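# Thread the cable through the joint module's hollow shaft

## Task

Pass the cable through the hollow shaft of the joint module. Finish with the plug end (the one with the thin metal tip) lying on the table, far beyond the shaft's end as measured along the shaft's axis, and with the socket end outside the shaft. The module and the cable must both settle and stay still shortly afterwards.

## Robot and tools

Robot: two arms, left_arm and right_arm. Each ends in a five-finger hand: a right hand on right_arm and its mirror-image left hand on left_arm. Base positions in the scene frame are left_arm (+0.044, +0.276, 0) m and right_arm (-0.036, -0.395, 0) m, both almost unrotated. The scene frame has its origin at table height, halfway between the nominal bases, with +z up, +x pointing out over the table and left_arm on the +y side. Arm names do not match image sides. Hand poses, velocities and targets are reported in each arm's own base frame. Fixed cameras and the table use the scene frame. Two reference pages can be viewed with show_instructions.

Hand point: a point 0.05 m in front of the palm and 0.15 m out from the wrist flange, along the fingers. Its +z runs along the straight fingers and +y points out of the palm. +x runs across the palm, away from the thumb on the right hand and toward it on the left. Straight fingers end 0.06 to 0.07 m past the point, with their centre lines 0.06 m behind it along -y. A bracket on the wrist's little-finger side can strike things. With the fingers level, the wrist can sit below the hand point (up to 0.11 m palm down, 0.23 m palm up) and reach the table first.

A ROW has 28 numbers, each in [-1, 1]. Left arm first: dx, dy, dz, rx, ry, rz, then little, ring, middle, index, thumb_bend, thumb_turn, force_limit, speed. The right arm follows with the same 14 numbers. The six pose numbers are offsets, not poses. They count from that arm's current Hand target, along that arm's base axes. 1.0 equals 0.6 m of travel or 180 degrees of turn. rx, ry, rz together form one rotation vector about the Hand target's position. Six zeros re-command the existing Hand target. Finger numbers are absolute targets: +1 is straight/open and -1 is curled. thumb_turn -1 places the thumb opposite the fingers, and +1 places it beside the palm. force_limit runs from about 0 N at -1 to 10 N at +1 (15 N for the two thumb motors). speed runs from nearly zero at -1 up to full speed at +0.48 or higher; full travel takes 0.49 s. The hand numbers never mean 'keep as is', so resend the last eight you sent for that hand. If you have sent none yet, use hand_measured plus hand_force_limit and hand_speed. A thumb-opposed grip suits objects 0.035 to 0.065 m thick, or handles down to 0.025 m. For a gentle grip, close with speed -0.94 or lower.

Tools:
- execute_actions(actions, cameras): actions is a list of actions. Each action is a table of up to 15 rows, one per 1/30 s step. A short table keeps its last row. Every row in an action is an offset from the Hand target at that action's start, not from the row before. Pass an empty list to get images.
- move(target, speed, blend, stop_force, zero, blocking, cameras): target is either one row or a list of up to 15 rows. All of them are offsets from the Hand targets at the start of the move, not chained, and each hand point travels straight toward them. speed is in m/s, from 0.002 to 3.6, default 0.25; turning is capped at twice that in rad/s. Give one value, or one per target. blend, in metres, rounds corners in a list; 0 stops at each target. stop_force (3 to 120 N, shared by both arms) ends an arm's path when its wrist sensor feels that much push. It is unreliable while the hand rotates, so omit it when backing off a contact. zero (default true) re-zeros the sensor before the move. blocking=false returns after 0.5 s but cannot be combined with stop_force. A move lasts at most 10 s.
- wait(seconds 0 to 10), stop() to brake a running move, zoom_image(camera, region [x0, y0, x1, y1] in pixels, at most 504 by 504), zero_wrist_force(arm), show_instructions(), finished_scene(scene=1), which is final.
Cameras: cam_head_left, cam_head_right, cam_high, cam_low, cam_left_wrist, cam_right_wrist, all 896x504.

Results: end_effector_position (m), end_effector_quat_wxyz and velocities, in the base frame. Hand target is the last commanded pose after clipping, and the next offsets start from it. The hand point often rests short of it; re-command it, or add the missing distance. Joint positions and torques are listed too. hand_measured, hand_stopped_by (moving, target, force, stalled, fault) and hand_load_n (positive means the finger is pushed open) follow the six motor order. If hand_load_n drops to near 0, the grip is lost. Wrist force and torque are given in end-effector axes, plus a line with the peak since the last report. 'within noise' means the arm is still. A move adds a 'move:' line, e.g. done, off_target, moving, held or fault. limits=paced means the pose was clipped, and limits=held means steps were withheld. MOTOR HOT warns of heating.

Cautions: each step clips commanded orientation to within 32 degrees of the measured one. The arms are stiff, so aiming even slightly past firm contact can trigger a fault. Outside force near 150 N, or joint contact torque at its limit (133 N m for the big joints, 24.9 N m for the wrists), freezes the arm for 10 s. Never let the arms or hands press into each other, and never close a hand on the other hand. The clearance check may block commands that bring the arms close. Keep paths away from an arm's own base, since passing near it can flip the shoulder. Motors reaching 85 °C brake the arm for 30 to 60 s. Fast moves overshoot and hit harder. Avoid drops, slams, hard pushes and too much load on fingers. Letting anything leave the table fails the task. Objects may be nudged now and then, so check that everything is at rest before calling finished_scene.

Each tool is called after "Request:" as a command line: name --argument value for each argument, lists and objects as JSON in quotes; but a table of rows of numbers goes row by row, as --pt "numbers of a row", without its own name.

Reference images:

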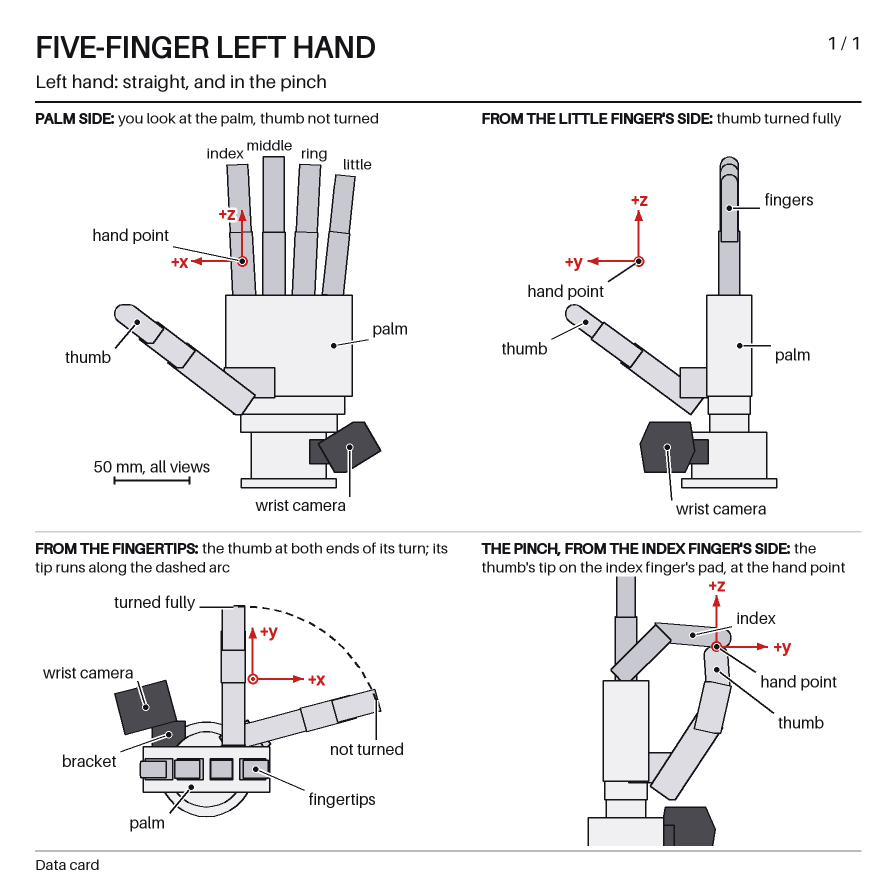

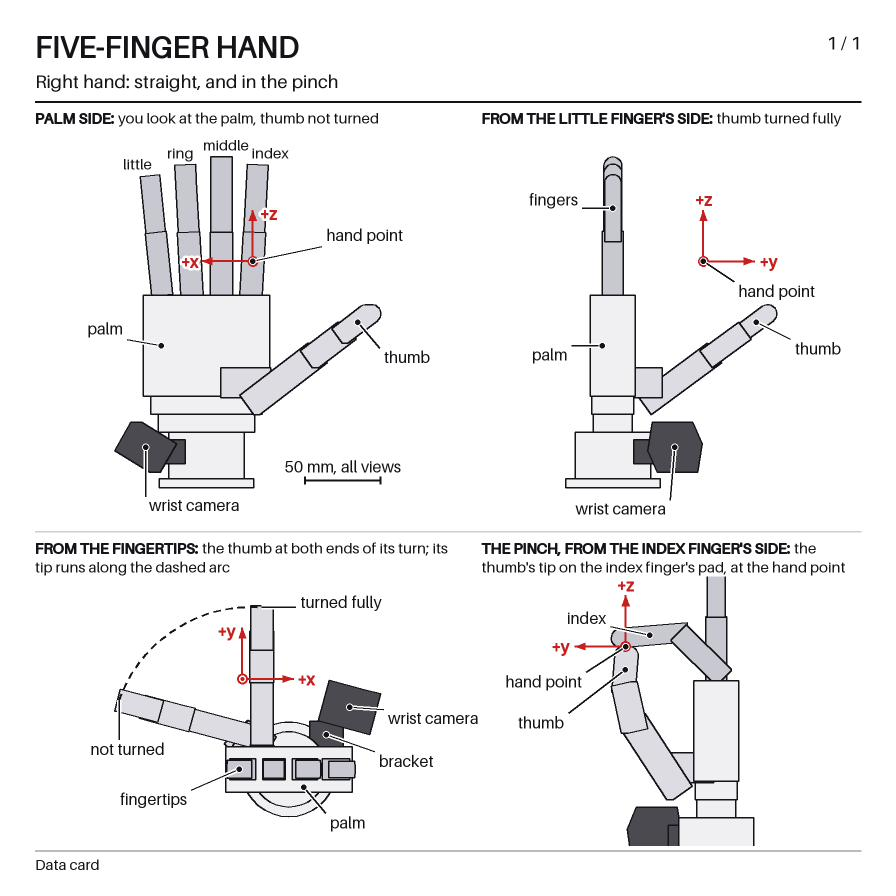

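## Session

Request:
execute_actions --actions '[]'

Scene clock: 0.00 s.
left_arm: end_effector_position=(+0.5346, -0.0871, +0.1735) hand_measured=(+1.000, +1.000, +1.000, +1.000, +1.000, +1.000) hand_load_n=(+0.0, +0.0, +0.0, +0.5, +0.0, +0.0) hand_stopped_by=(target, target, target, target, target, target) hand_force_limit=0.00 hand_speed=-0.80 end_effector_quat_wxyz=(-0.322, +0.516, +0.790, -0.081) | right_arm: end_effector_position=(+0.6072, -0.0478, +0.1293) hand_measured=(+1.000, +1.000, +1.000, +1.000, +1.000, +1.000) hand_load_n=(+0.0, +0.0, +0.0, +0.0, +0.0, +0.0) hand_stopped_by=(target, target, target, target, target, target) hand_force_limit=0.00 hand_speed=-0.80 end_effector_quat_wxyz=(+0.087, +0.978, +0.173, +0.073)
Joint positions: left_arm=[3.052 -2.553 -0.785 1.105 -1.721 -0.554] | right_arm=[-0.138 -0.857 1.113 1.12 1.69 1.072]
Joint velocities: within noise
Joint torques (N m): no reading
Wrist force (N): no reading
Wrist torque (N m): no reading
Wrist force, peak (N): no reading
Hand target: left_arm +0.5346, -0.0871, +0.1735; -0.322, +0.516, +0.790, -0.081 | right_arm +0.6072, -0.0478, +0.1293; +0.087, +0.978, +0.173, +0.073

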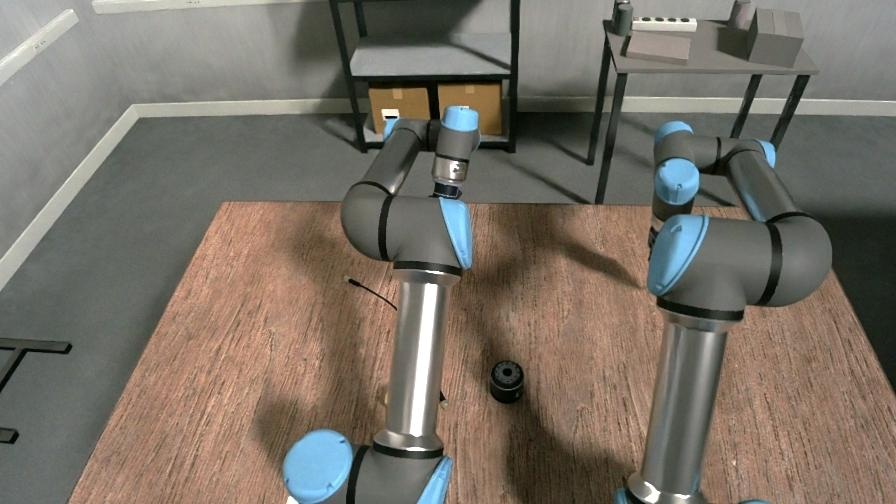

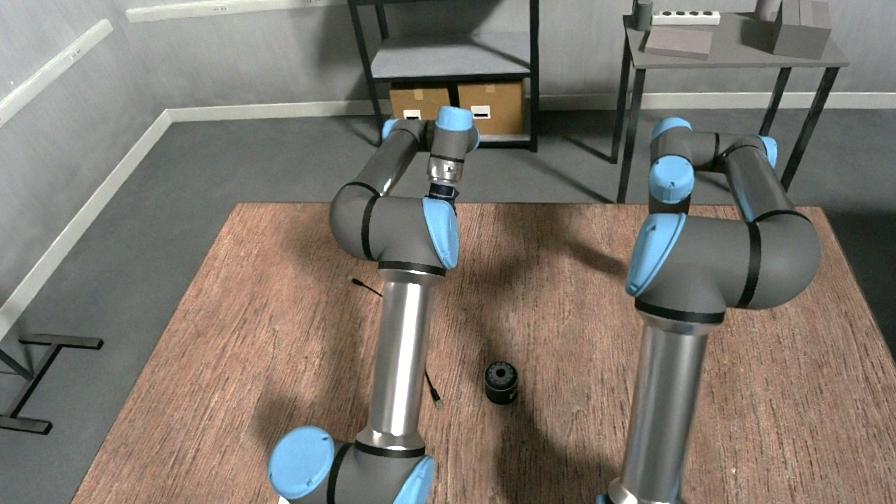

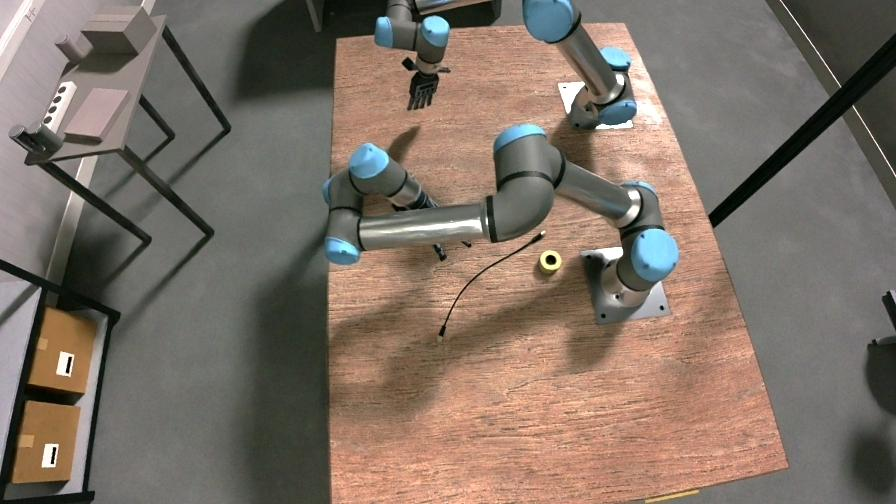

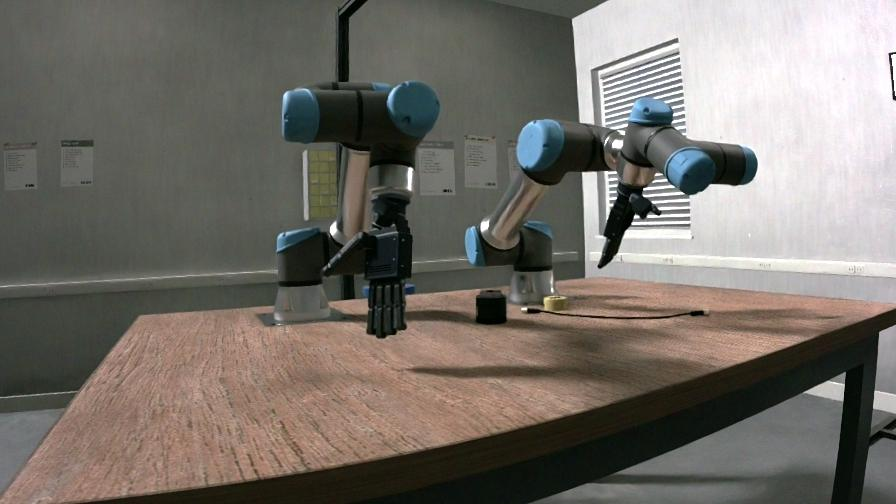

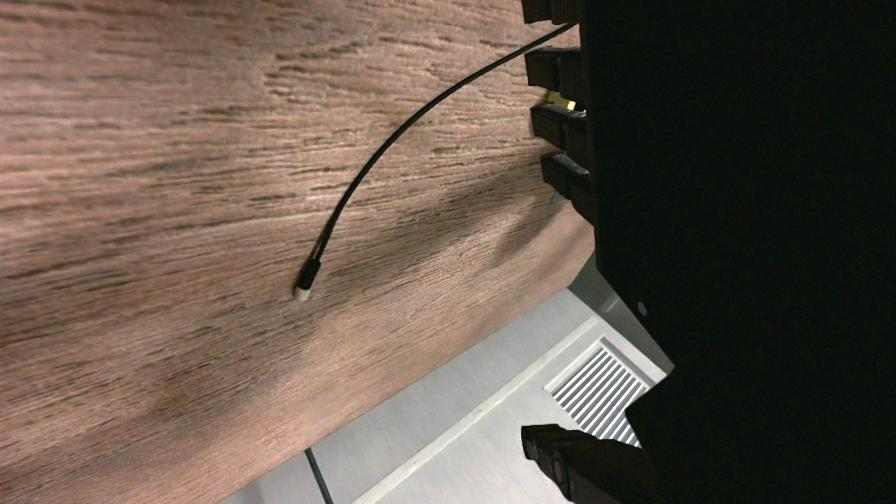

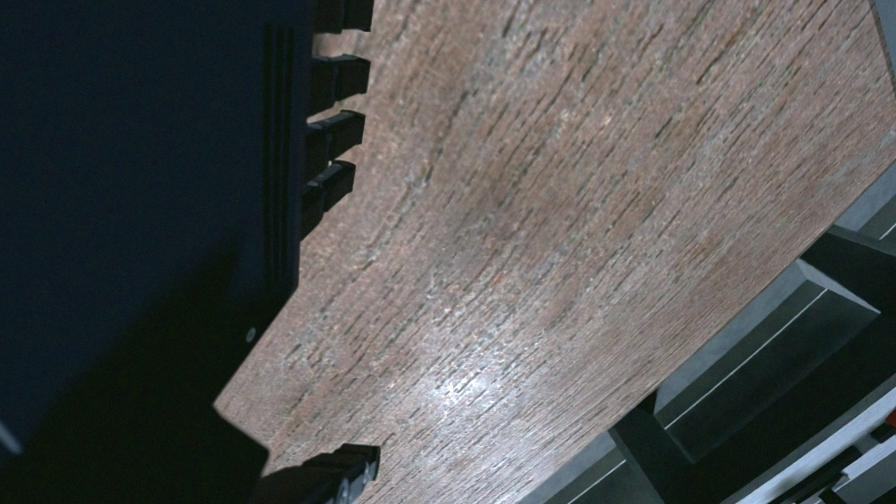

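Request:
zoom_image --camera "cam_high" --region '[420, 210, 600, 350]'

Request:
zoom_image --camera "cam_low" --region '[450, 260, 730, 350]'

Request:
zoom_image --camera "cam_head_right" --region '[330, 260, 550, 430]'

Scaled by 2.800 from the camera's 896x504 image, which has a finer 1280x720 frame.

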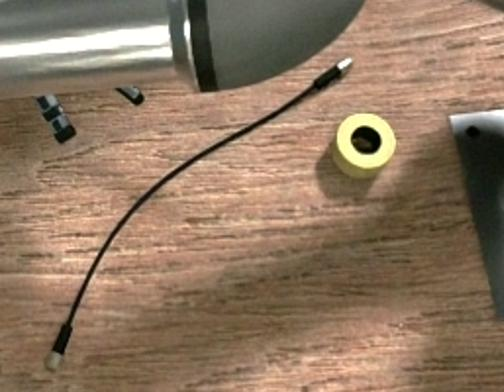

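Scaled by 1.800 from the camera's 896x504 image, which has a finer 1280x720 frame.

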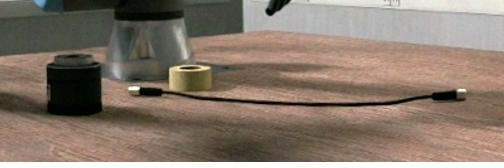

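Scaled by 2.291 from the camera's 896x504 image, which has a finer 1280x720 frame.

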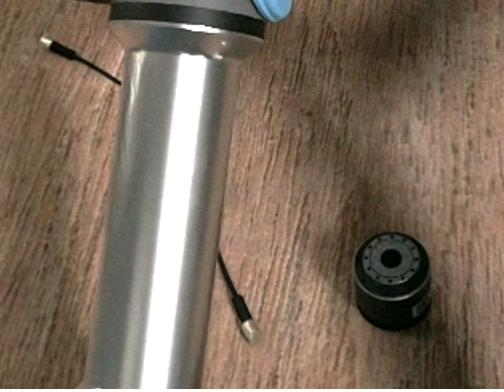

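Request:
move --target '[-0.1,0.6,0.25,0,0,0,1,1,1,1,1,1,0,-0.8,0,0,0,0,0,0,1,1,1,1,1,1,0,-0.8]' --speed 0.4 --cameras '["all"]'

Scene clock: 52.47 s.
left_arm: end_effector_position=(+0.4746, +0.2728, +0.3234) hand_measured=(+1.000, +1.000, +1.000, +1.000, +1.000, +1.000) hand_load_n=(+0.0, +0.0, +0.0, +0.0, +0.0, +0.0) hand_stopped_by=(target, target, target, target, target, target) hand_force_limit=0.00 hand_speed=-0.80 end_effector_quat_wxyz=(-0.322, +0.516, +0.790, -0.081) | right_arm: end_effector_position=(+0.6072, -0.0478, +0.1293) hand_measured=(+1.000, +1.000, +1.000, +1.000, +1.000, +1.000) hand_load_n=(-0.5, +0.0, +0.0, +0.0, +0.0, +0.0) hand_stopped_by=(target, target, target, target, target, target) hand_force_limit=0.00 hand_speed=-0.80 end_effector_quat_wxyz=(+0.087, +0.978, +0.173, +0.073)
Joint positions: left_arm=[3.642 -2.32 -0.791 1.044 -2.052 -0.036] | right_arm=[-0.138 -0.857 1.113 1.12 1.69 1.072]
Joint torques (N m): left_arm=[7.95 51.64 19.86 -0.51 -0.22 1.34] | right_arm=[-2.06 -44.11 -17.41 2.15 0.22 0.15]
Wrist force (N): left_arm=[0.3 0.0 0.1] | right_arm=[0.2 0.1 0.5]
Wrist torque (N m): left_arm=[0.04 -0.05 0.07] | right_arm=[-0.01 -0.03 0.01]
Wrist force, peak (N): left_arm=[2.8 -0.1 0.2] | right_arm=[0.5 0.2 0.5]
Hand target: left_arm +0.4746, +0.2729, +0.3235; -0.322, +0.516, +0.790, -0.081 | right_arm +0.6072, -0.0478, +0.1293; +0.087, +0.978, +0.173, +0.073
Off the commanded pose: left_arm 0.000 m, 0 deg | right_arm 0.000 m, 0 deg.
move: done

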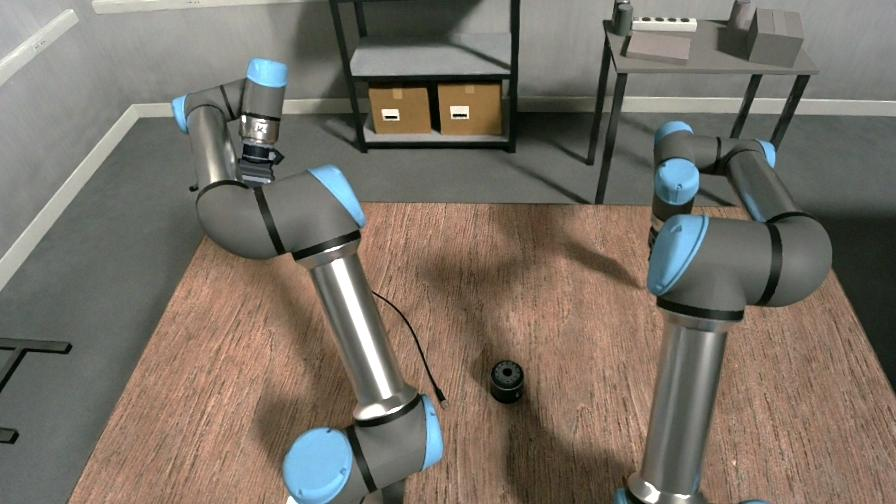

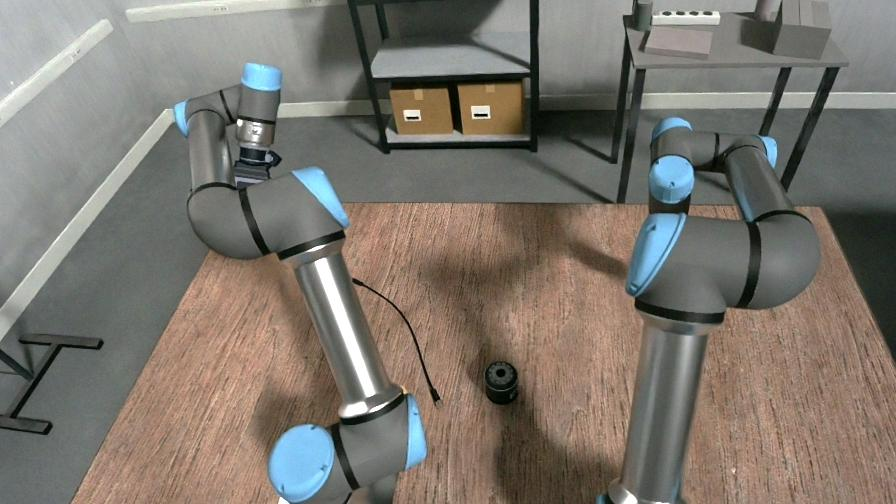

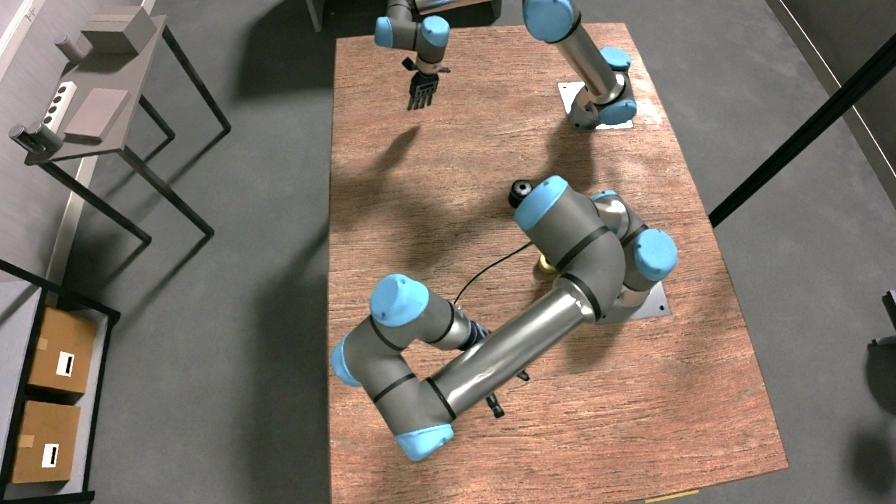

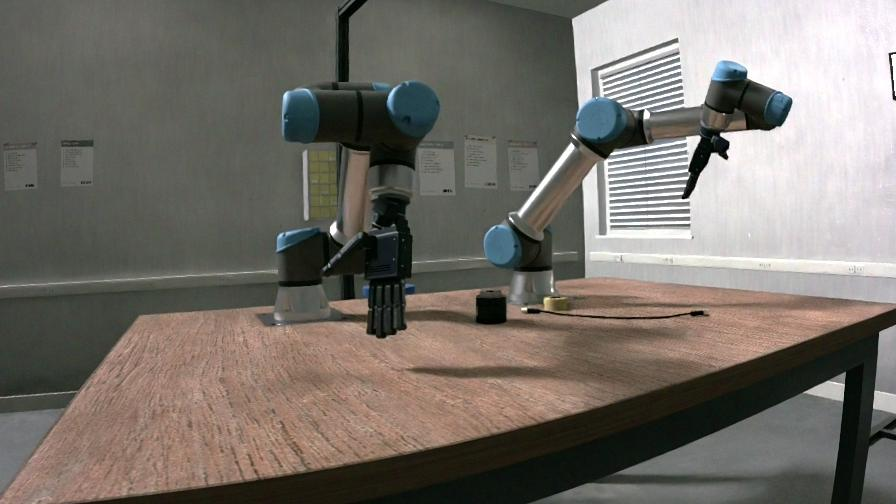

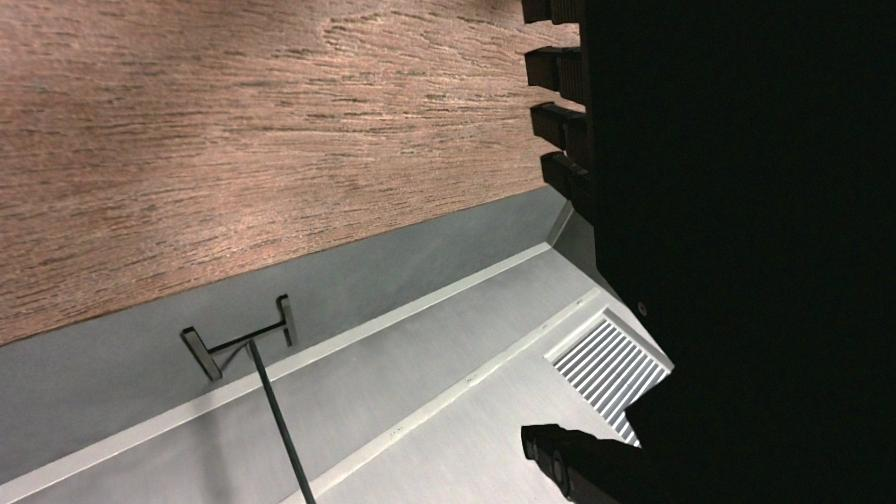

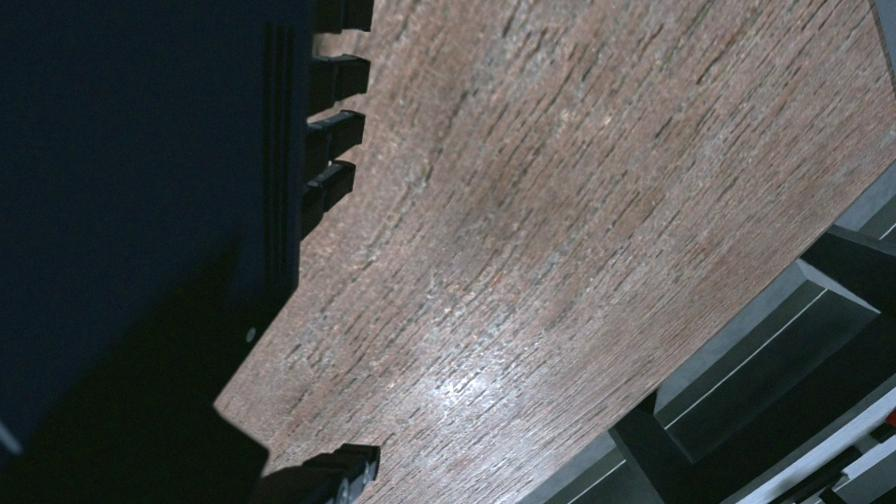

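Request:
zoom_image --camera "cam_head_right" --region '[340, 260, 540, 420]'

Request:
zoom_image --camera "cam_low" --region '[460, 270, 720, 340]'

Request:
zoom_image --camera "cam_high" --region '[430, 160, 580, 310]'

Scaled by 2.520 from the camera's 896x504 image, which has a finer 1280x720 frame.

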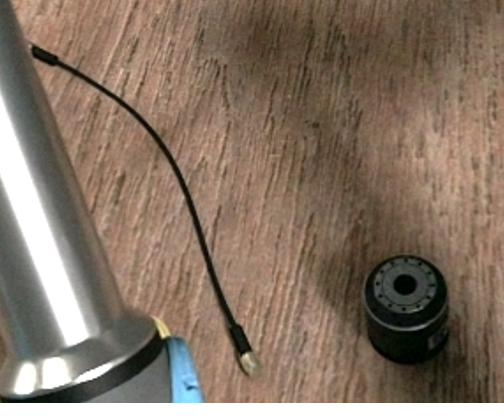

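Scaled by 1.938 from the camera's 896x504 image, which has a finer 1280x720 frame.

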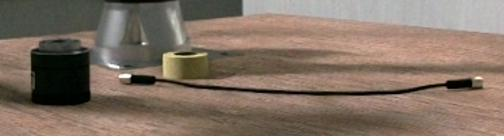

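Scaled by 3.360 from the camera's 896x504 image, which has a finer 1280x720 frame.

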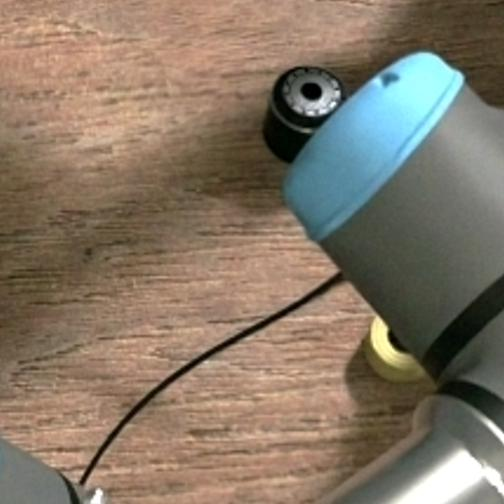

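Request:
move --target '[-0.164,-0.571,-0.122,-0.2,-0.112,0.637,1,1,1,0.1,0.0,-1,-0.2,0.2,0,0,0,0,0,0,1,1,1,1,1,1,0,-0.8]' --speed 0.35 --cameras '["all"]'

Scene clock: 177.77 s.
left_arm: end_effector_position=(+0.3762, -0.0696, +0.2503) hand_measured=(+1.000, +1.000, +1.000, +0.100, +0.000, -1.000) hand_load_n=(+0.0, +0.0, +0.0, +0.0, +0.0, +0.0) hand_stopped_by=(target, target, target, target, target, target) hand_force_limit=-0.20 hand_speed=0.20 end_effector_quat_wxyz=(+0.158, -0.304, +0.834, -0.433) | right_arm: end_effector_position=(+0.6072, -0.0478, +0.1293) hand_measured=(+1.000, +1.000, +1.000, +1.000, +1.000, +1.000) hand_load_n=(+0.0, +0.0, +0.0, +0.0, +0.0, +0.0) hand_stopped_by=(target, target, target, target, target, target) hand_force_limit=0.00 hand_speed=-0.80 end_effector_quat_wxyz=(+0.087, +0.978, +0.173, +0.073)
Joint positions: left_arm=[3.87 -1.586 -1.943 1.916 -0.613 -1.519] | right_arm=[-0.138 -0.857 1.113 1.12 1.69 1.072]
Joint torques (N m): left_arm=[-1.13 19.25 8.91 -0.84 3.31 -2.02] | right_arm=[-2.02 -45.19 -16.48 2.3 0.09 0.03]
Wrist force (N): left_arm=[1.6 0.3 0.5] | right_arm=[0.3 0.0 0.2]
Wrist torque (N m): left_arm=[0.00 -0.27 0.09] | right_arm=[-0.02 -0.04 0.02]
Wrist force, peak (N): left_arm=[2.6 0.3 1.0] | right_arm=[0.0 0.3 0.8]
Hand target: left_arm +0.3762, -0.0697, +0.2503; +0.158, -0.304, +0.834, -0.433 | right_arm +0.6072, -0.0478, +0.1293; +0.087, +0.978, +0.173, +0.073
Off the commanded pose: left_arm 0.000 m, 0 deg | right_arm 0.000 m, 0 deg.
move: done

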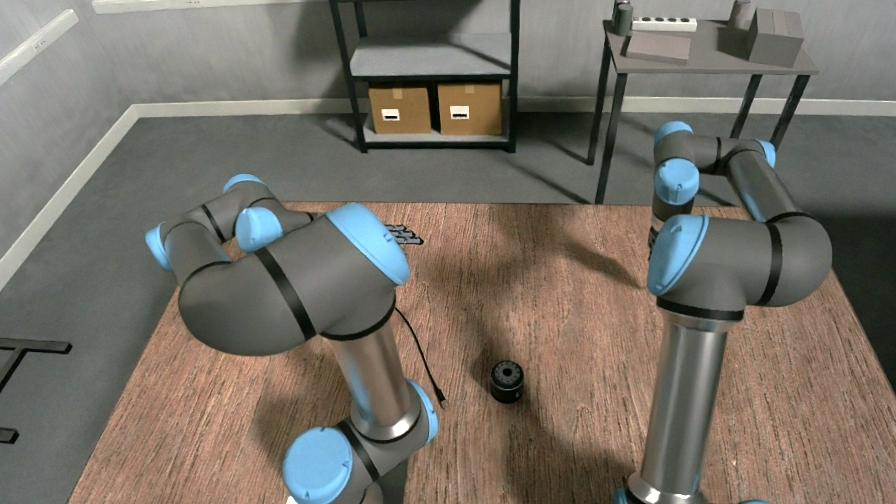

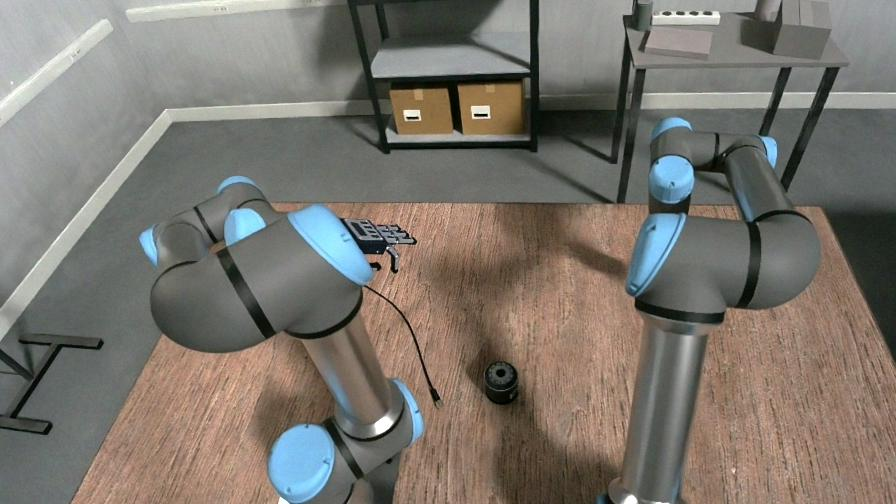

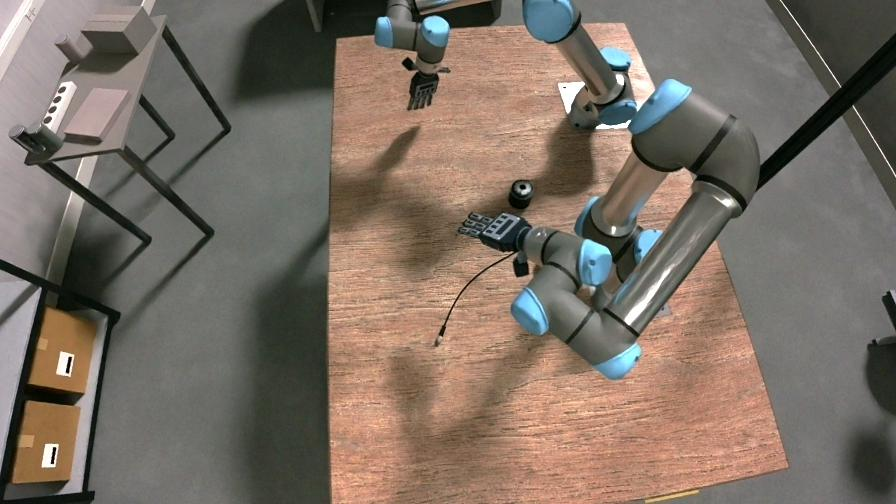

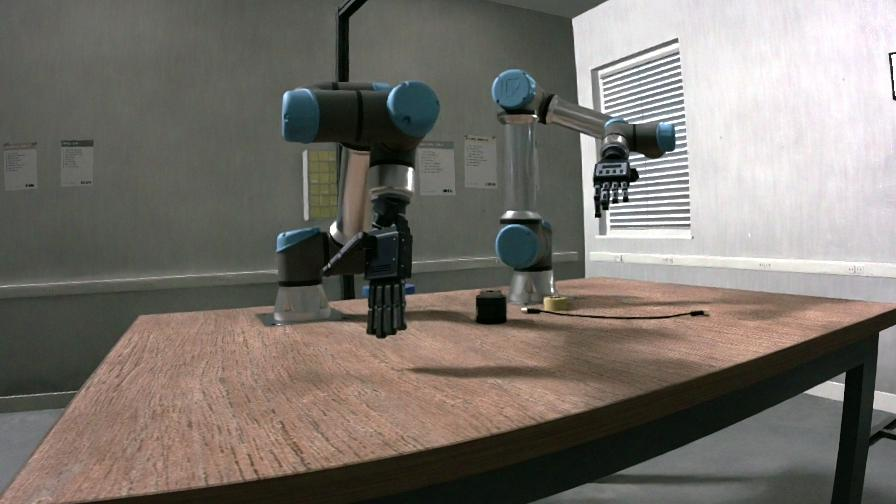

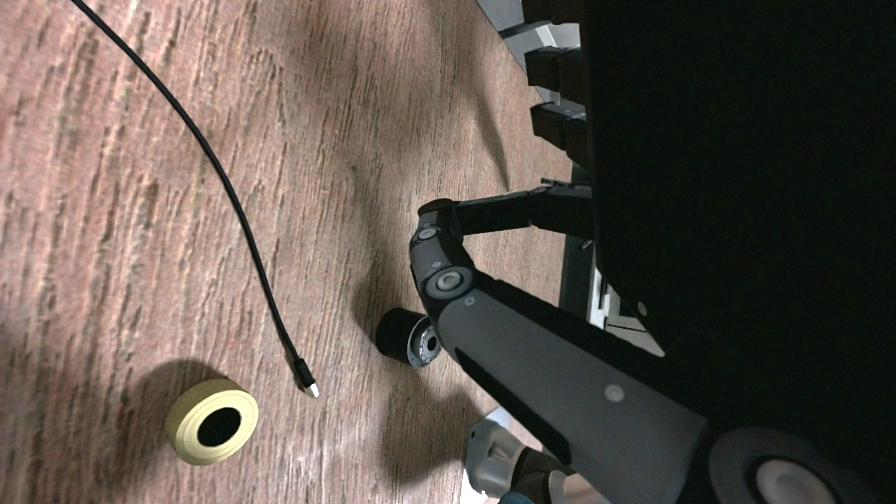

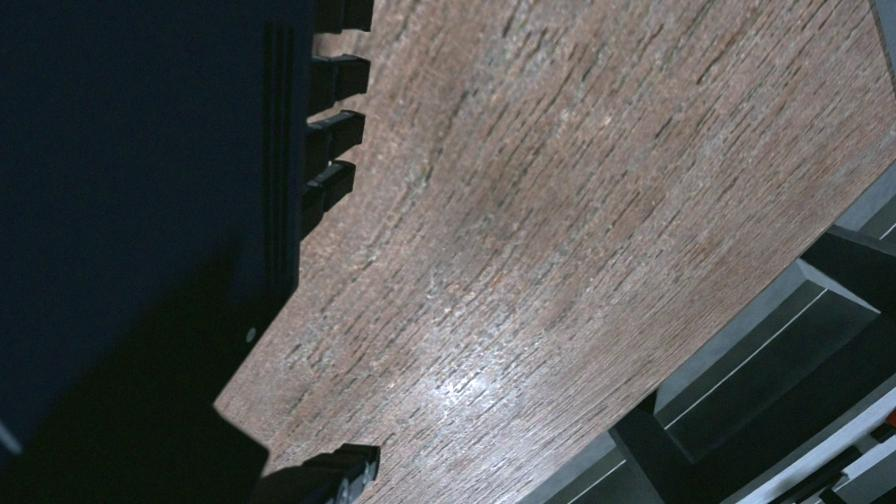

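Request:
zoom_image --camera "cam_left_wrist" --region '[150, 280, 450, 480]'

Request:
zoom_image --camera "cam_high" --region '[420, 180, 580, 360]'

Scaled by 1.680 from the camera's 896x504 image, which has a finer 1280x720 frame.

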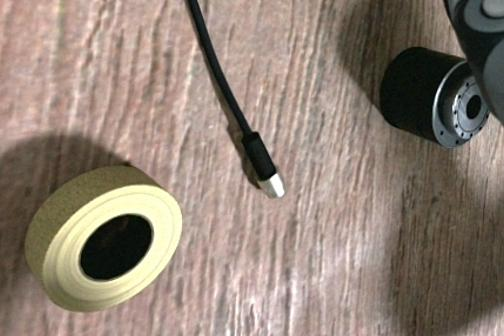

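Scaled by 2.800 from the camera's 896x504 image, which has a finer 1280x720 frame.

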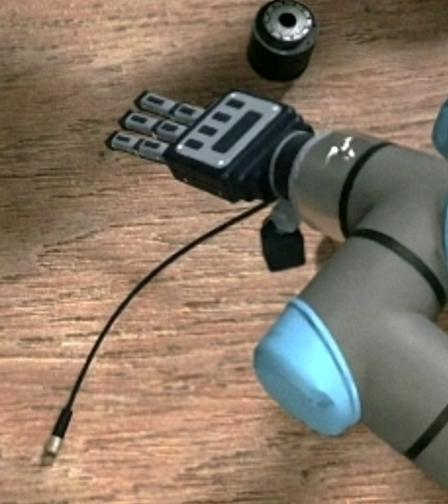

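Request:
move --target '[0,0,-0.25,0,0,0,1,1,1,0.1,0.0,-1,-0.2,0.2,0,0,0,0,0,0,1,1,1,1,1,1,0,-0.8]' --speed 0.25 --cameras '["cam_left_wrist","cam_high","cam_low"]'

Scene clock: 199.70 s.
left_arm: end_effector_position=(+0.3762, -0.0697, +0.1004) hand_measured=(+1.000, +1.000, +1.000, +0.100, +0.000, -1.000) hand_load_n=(-0.5, +0.0, +0.0, +0.0, +0.0, +0.0) hand_stopped_by=(target, target, target, target, target, target) hand_force_limit=-0.20 hand_speed=0.20 end_effector_quat_wxyz=(+0.158, -0.304, +0.834, -0.433) | right_arm: end_effector_position=(+0.6072, -0.0478, +0.1293) hand_measured=(+1.000, +1.000, +1.000, +1.000, +1.000, +1.000) hand_load_n=(+0.0, -0.5, +0.0, +0.0, +0.0, +0.0) hand_stopped_by=(target, target, target, target, target, target) hand_force_limit=0.00 hand_speed=-0.80 end_effector_quat_wxyz=(+0.087, +0.978, +0.173, +0.073)
Joint positions: left_arm=[3.87 -1.811 -2.147 2.346 -0.613 -1.519] | right_arm=[-0.138 -0.857 1.113 1.12 1.69 1.072]
Joint torques (N m): left_arm=[7.29 14.81 8.78 -1.1 3.72 2.03] | right_arm=[-4.27 -45.89 -17.16 2.25 0.06 0.13]
Wrist force (N): left_arm=[1.4 0.2 0.2] | right_arm=[0.2 0.1 0.5]
Wrist torque (N m): left_arm=[0.10 -0.26 0.10] | right_arm=[-0.01 -0.05 0.01]
Wrist force, peak (N): left_arm=[1.5 1.9 1.4] | right_arm=[0.4 0.1 0.8]
Hand target: left_arm +0.3762, -0.0697, +0.1003; +0.158, -0.304, +0.834, -0.433 | right_arm +0.6072, -0.0478, +0.1293; +0.087, +0.978, +0.173, +0.073
Off the commanded pose: left_arm 0.000 m, 0 deg | right_arm 0.000 m, 0 deg.
move: done
Images, in order (width x height): cam_high 896x504, cam_low 896x504, cam_left_wrist 896x504.

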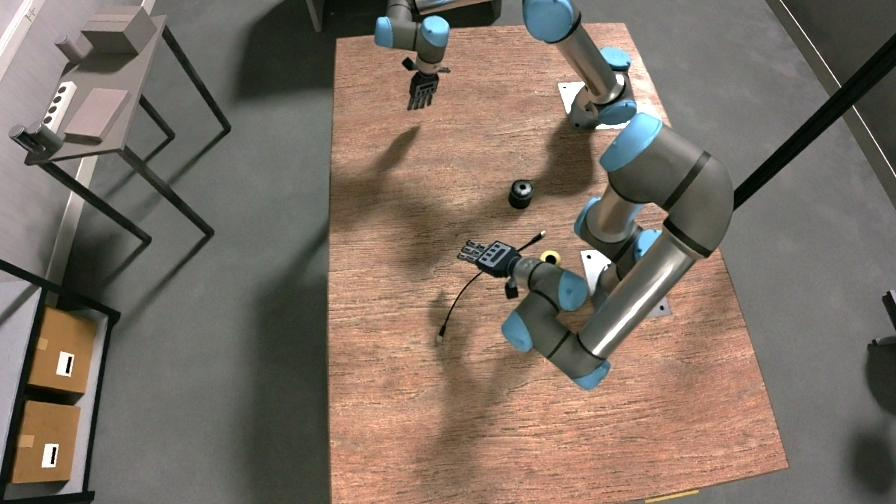

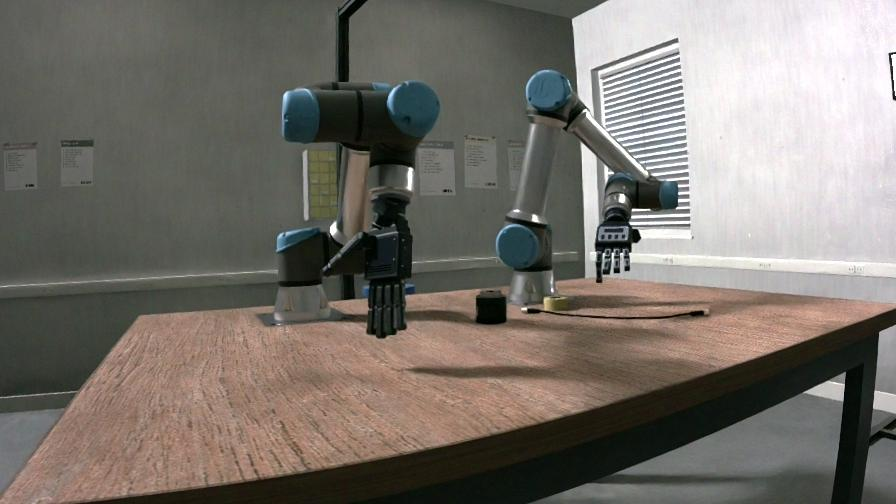

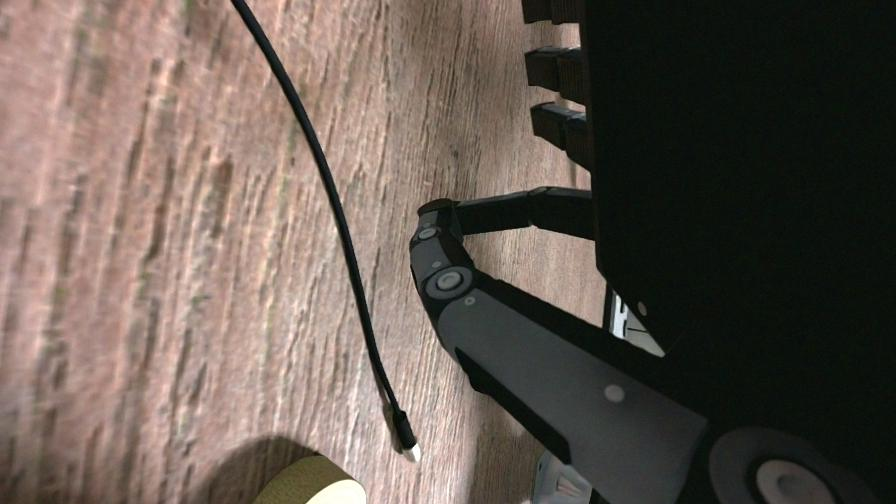

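Request:
move --target '[0.05,-0.07,-0.085,0,0,0,1,1,1,0.1,0.0,-1,-0.2,0.2,0,0,0,0,0,0,1,1,1,1,1,1,0,-0.8]' --speed 0.25 --cameras '["cam_left_wrist","cam_high","cam_low"]'

Scene clock: 214.03 s.
left_arm: end_effector_position=(+0.4062, -0.1116, +0.0493) hand_measured=(+1.000, +1.000, +1.000, +0.100, +0.000, -1.000) hand_load_n=(+0.0, +0.0, +0.0, +0.0, +0.0, +0.0) hand_stopped_by=(target, target, target, target, target, target) hand_force_limit=-0.20 hand_speed=0.20 end_effector_quat_wxyz=(+0.158, -0.304, +0.834, -0.433) | right_arm: end_effector_position=(+0.6072, -0.0478, +0.1293) hand_measured=(+1.000, +1.000, +1.000, +1.000, +1.000, +1.000) hand_load_n=(+0.0, +0.0, +0.5, +0.0, +0.0, +0.0) hand_stopped_by=(target, target, target, target, target, target) hand_force_limit=0.00 hand_speed=-0.80 end_effector_quat_wxyz=(+0.087, +0.978, +0.173, +0.073)
Joint positions: left_arm=[3.687 -1.904 -2.11 2.658 -0.629 -1.833] | right_arm=[-0.138 -0.857 1.113 1.12 1.69 1.072]
Joint torques (N m): left_arm=[-6.03 21.91 0.96 -0.66 3.49 -1.55] | right_arm=[-2.5 -43.26 -18.77 2.67 -0.14 -0.06]
Wrist force (N): left_arm=[1.0 -0.1 0.3] | right_arm=[0.0 0.4 0.5]
Wrist torque (N m): left_arm=[0.02 -0.24 -0.06] | right_arm=[0.02 -0.01 0.01]
Wrist force, peak (N): left_arm=[1.2 0.1 1.5] | right_arm=[0.0 -0.3 0.7]
Hand target: left_arm +0.4062, -0.1117, +0.0493; +0.158, -0.304, +0.834, -0.433 | right_arm +0.6072, -0.0478, +0.1293; +0.087, +0.978, +0.173, +0.073
Off the commanded pose: left_arm 0.000 m, 0 deg | right_arm 0.000 m, 0 deg.
move: done
Images, in order (width x height): cam_high 896x504, cam_low 896x504, cam_left_wrist 896x504.

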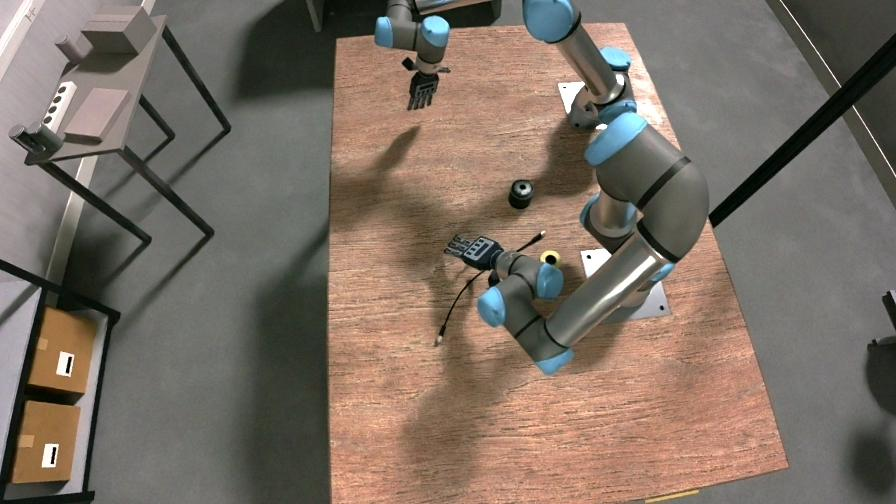

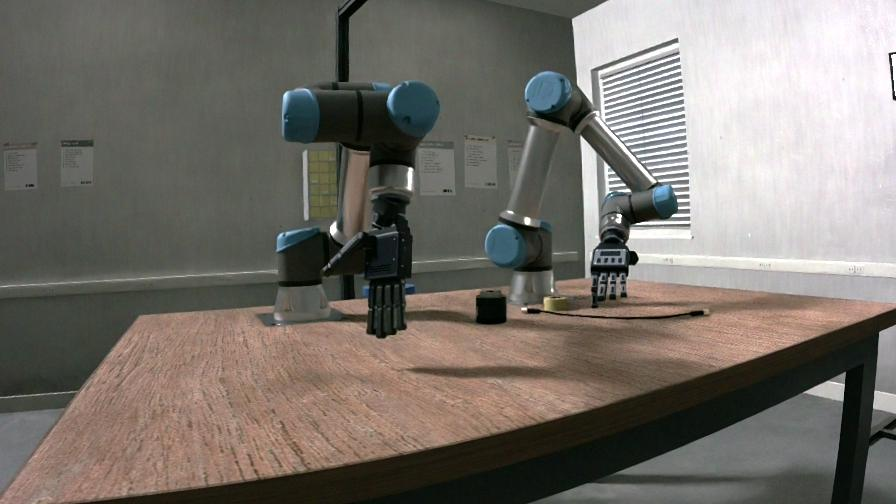

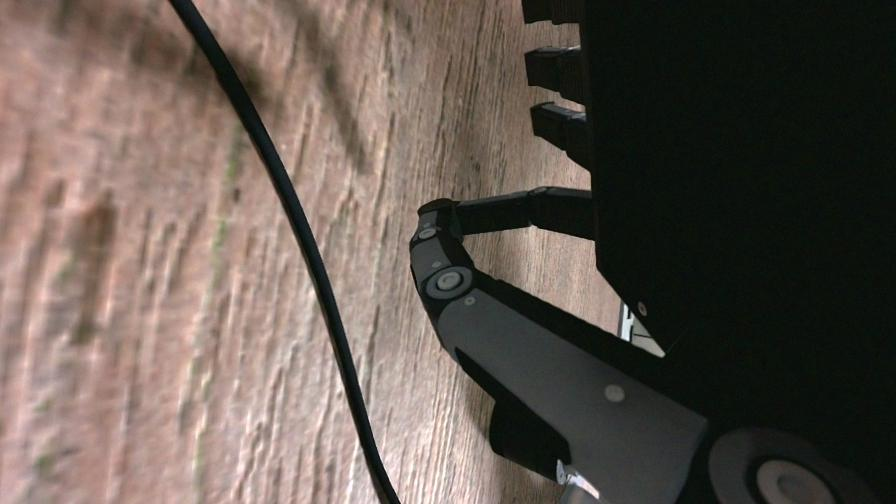

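Request:
move --target '[0,0.0133,-0.032,-0.0723,-0.0607,0,1,1,1,0.05,0.1,-1,-0.2,0.2,0,0,0,0,0,0,1,1,1,1,1,1,0,-0.8]' --speed 0.15 --cameras '["cam_left_wrist","cam_low"]'

Request:
zoom_image --camera "cam_low" --region '[540, 230, 720, 340]'

Scene clock: 255.00 s.
left_arm: end_effector_position=(+0.4062, -0.1037, +0.0301) hand_measured=(+1.000, +1.000, +1.000, +0.050, +0.100, -1.000) hand_load_n=(+0.0, +0.0, +0.0, +0.0, +0.0, +0.0) hand_stopped_by=(target, target, target, target, target, target) hand_force_limit=-0.20 hand_speed=0.20 end_effector_quat_wxyz=(+0.201, -0.277, +0.761, -0.552) | right_arm: end_effector_position=(+0.6072, -0.0478, +0.1293) hand_measured=(+1.000, +1.000, +1.000, +1.000, +1.000, +1.000) hand_load_n=(+0.0, +0.0, +0.0, +0.0, +0.0, +0.0) hand_stopped_by=(target, target, target, target, target, target) hand_force_limit=0.00 hand_speed=-0.80 end_effector_quat_wxyz=(+0.087, +0.978, +0.173, +0.073)
Joint positions: left_arm=[3.884 -2.145 -2.209 2.653 -0.318 -1.433] | right_arm=[-0.138 -0.857 1.113 1.12 1.69 1.072]
Joint torques (N m): left_arm=[-6.6 26.99 14.73 -0.02 0.44 -0.68] | right_arm=[-3.87 -44.71 -17.44 2.34 -0.03 -0.22]
Wrist force (N): left_arm=[1.7 0.0 0.9] | right_arm=[-0.2 0.1 0.5]
Wrist torque (N m): left_arm=[-0.06 -0.32 0.13] | right_arm=[-0.01 0.02 -0.01]
Wrist force, peak (N): left_arm=[2.0 -0.1 1.1] | right_arm=[0.1 0.2 0.8]
Hand target: left_arm +0.4062, -0.1037, +0.0301; +0.201, -0.277, +0.761, -0.552 | right_arm +0.6072, -0.0478, +0.1293; +0.087, +0.978, +0.173, +0.073
Off the commanded pose: left_arm 0.000 m, 0 deg | right_arm 0.000 m, 0 deg.
move: done
Images, in order (width x height): cam_low 896x504, cam_left_wrist 896x504.

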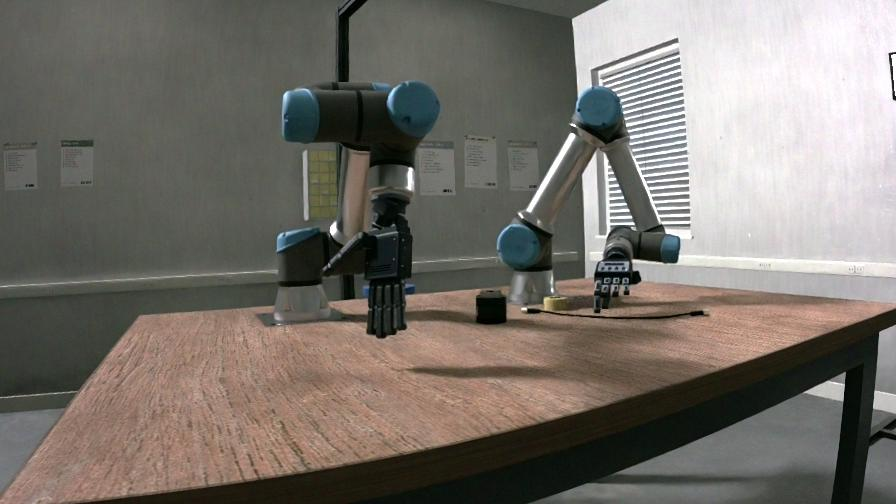

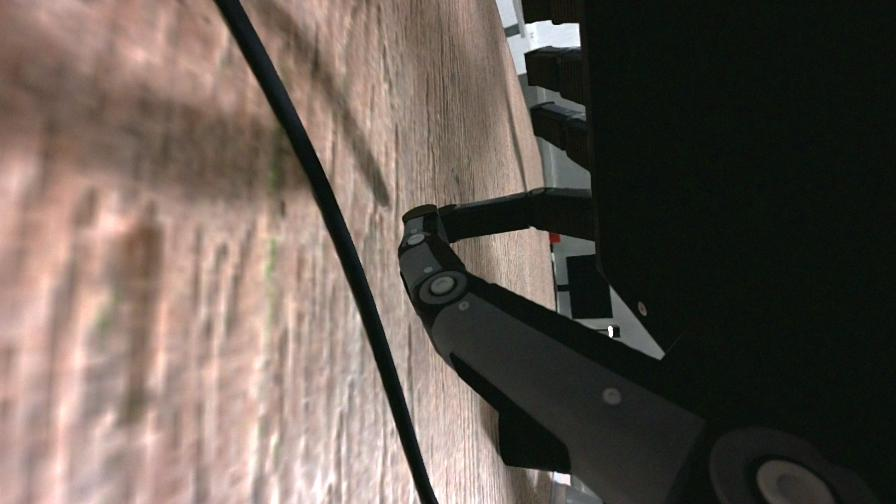

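Scaled by 2.800 from the camera's 896x504 image, which has a finer 1280x720 frame.

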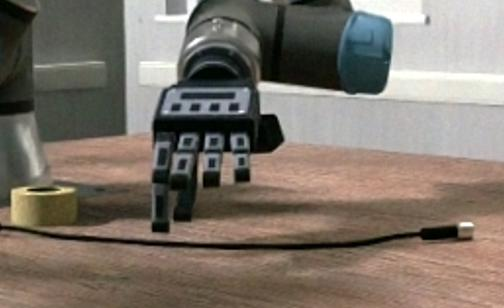

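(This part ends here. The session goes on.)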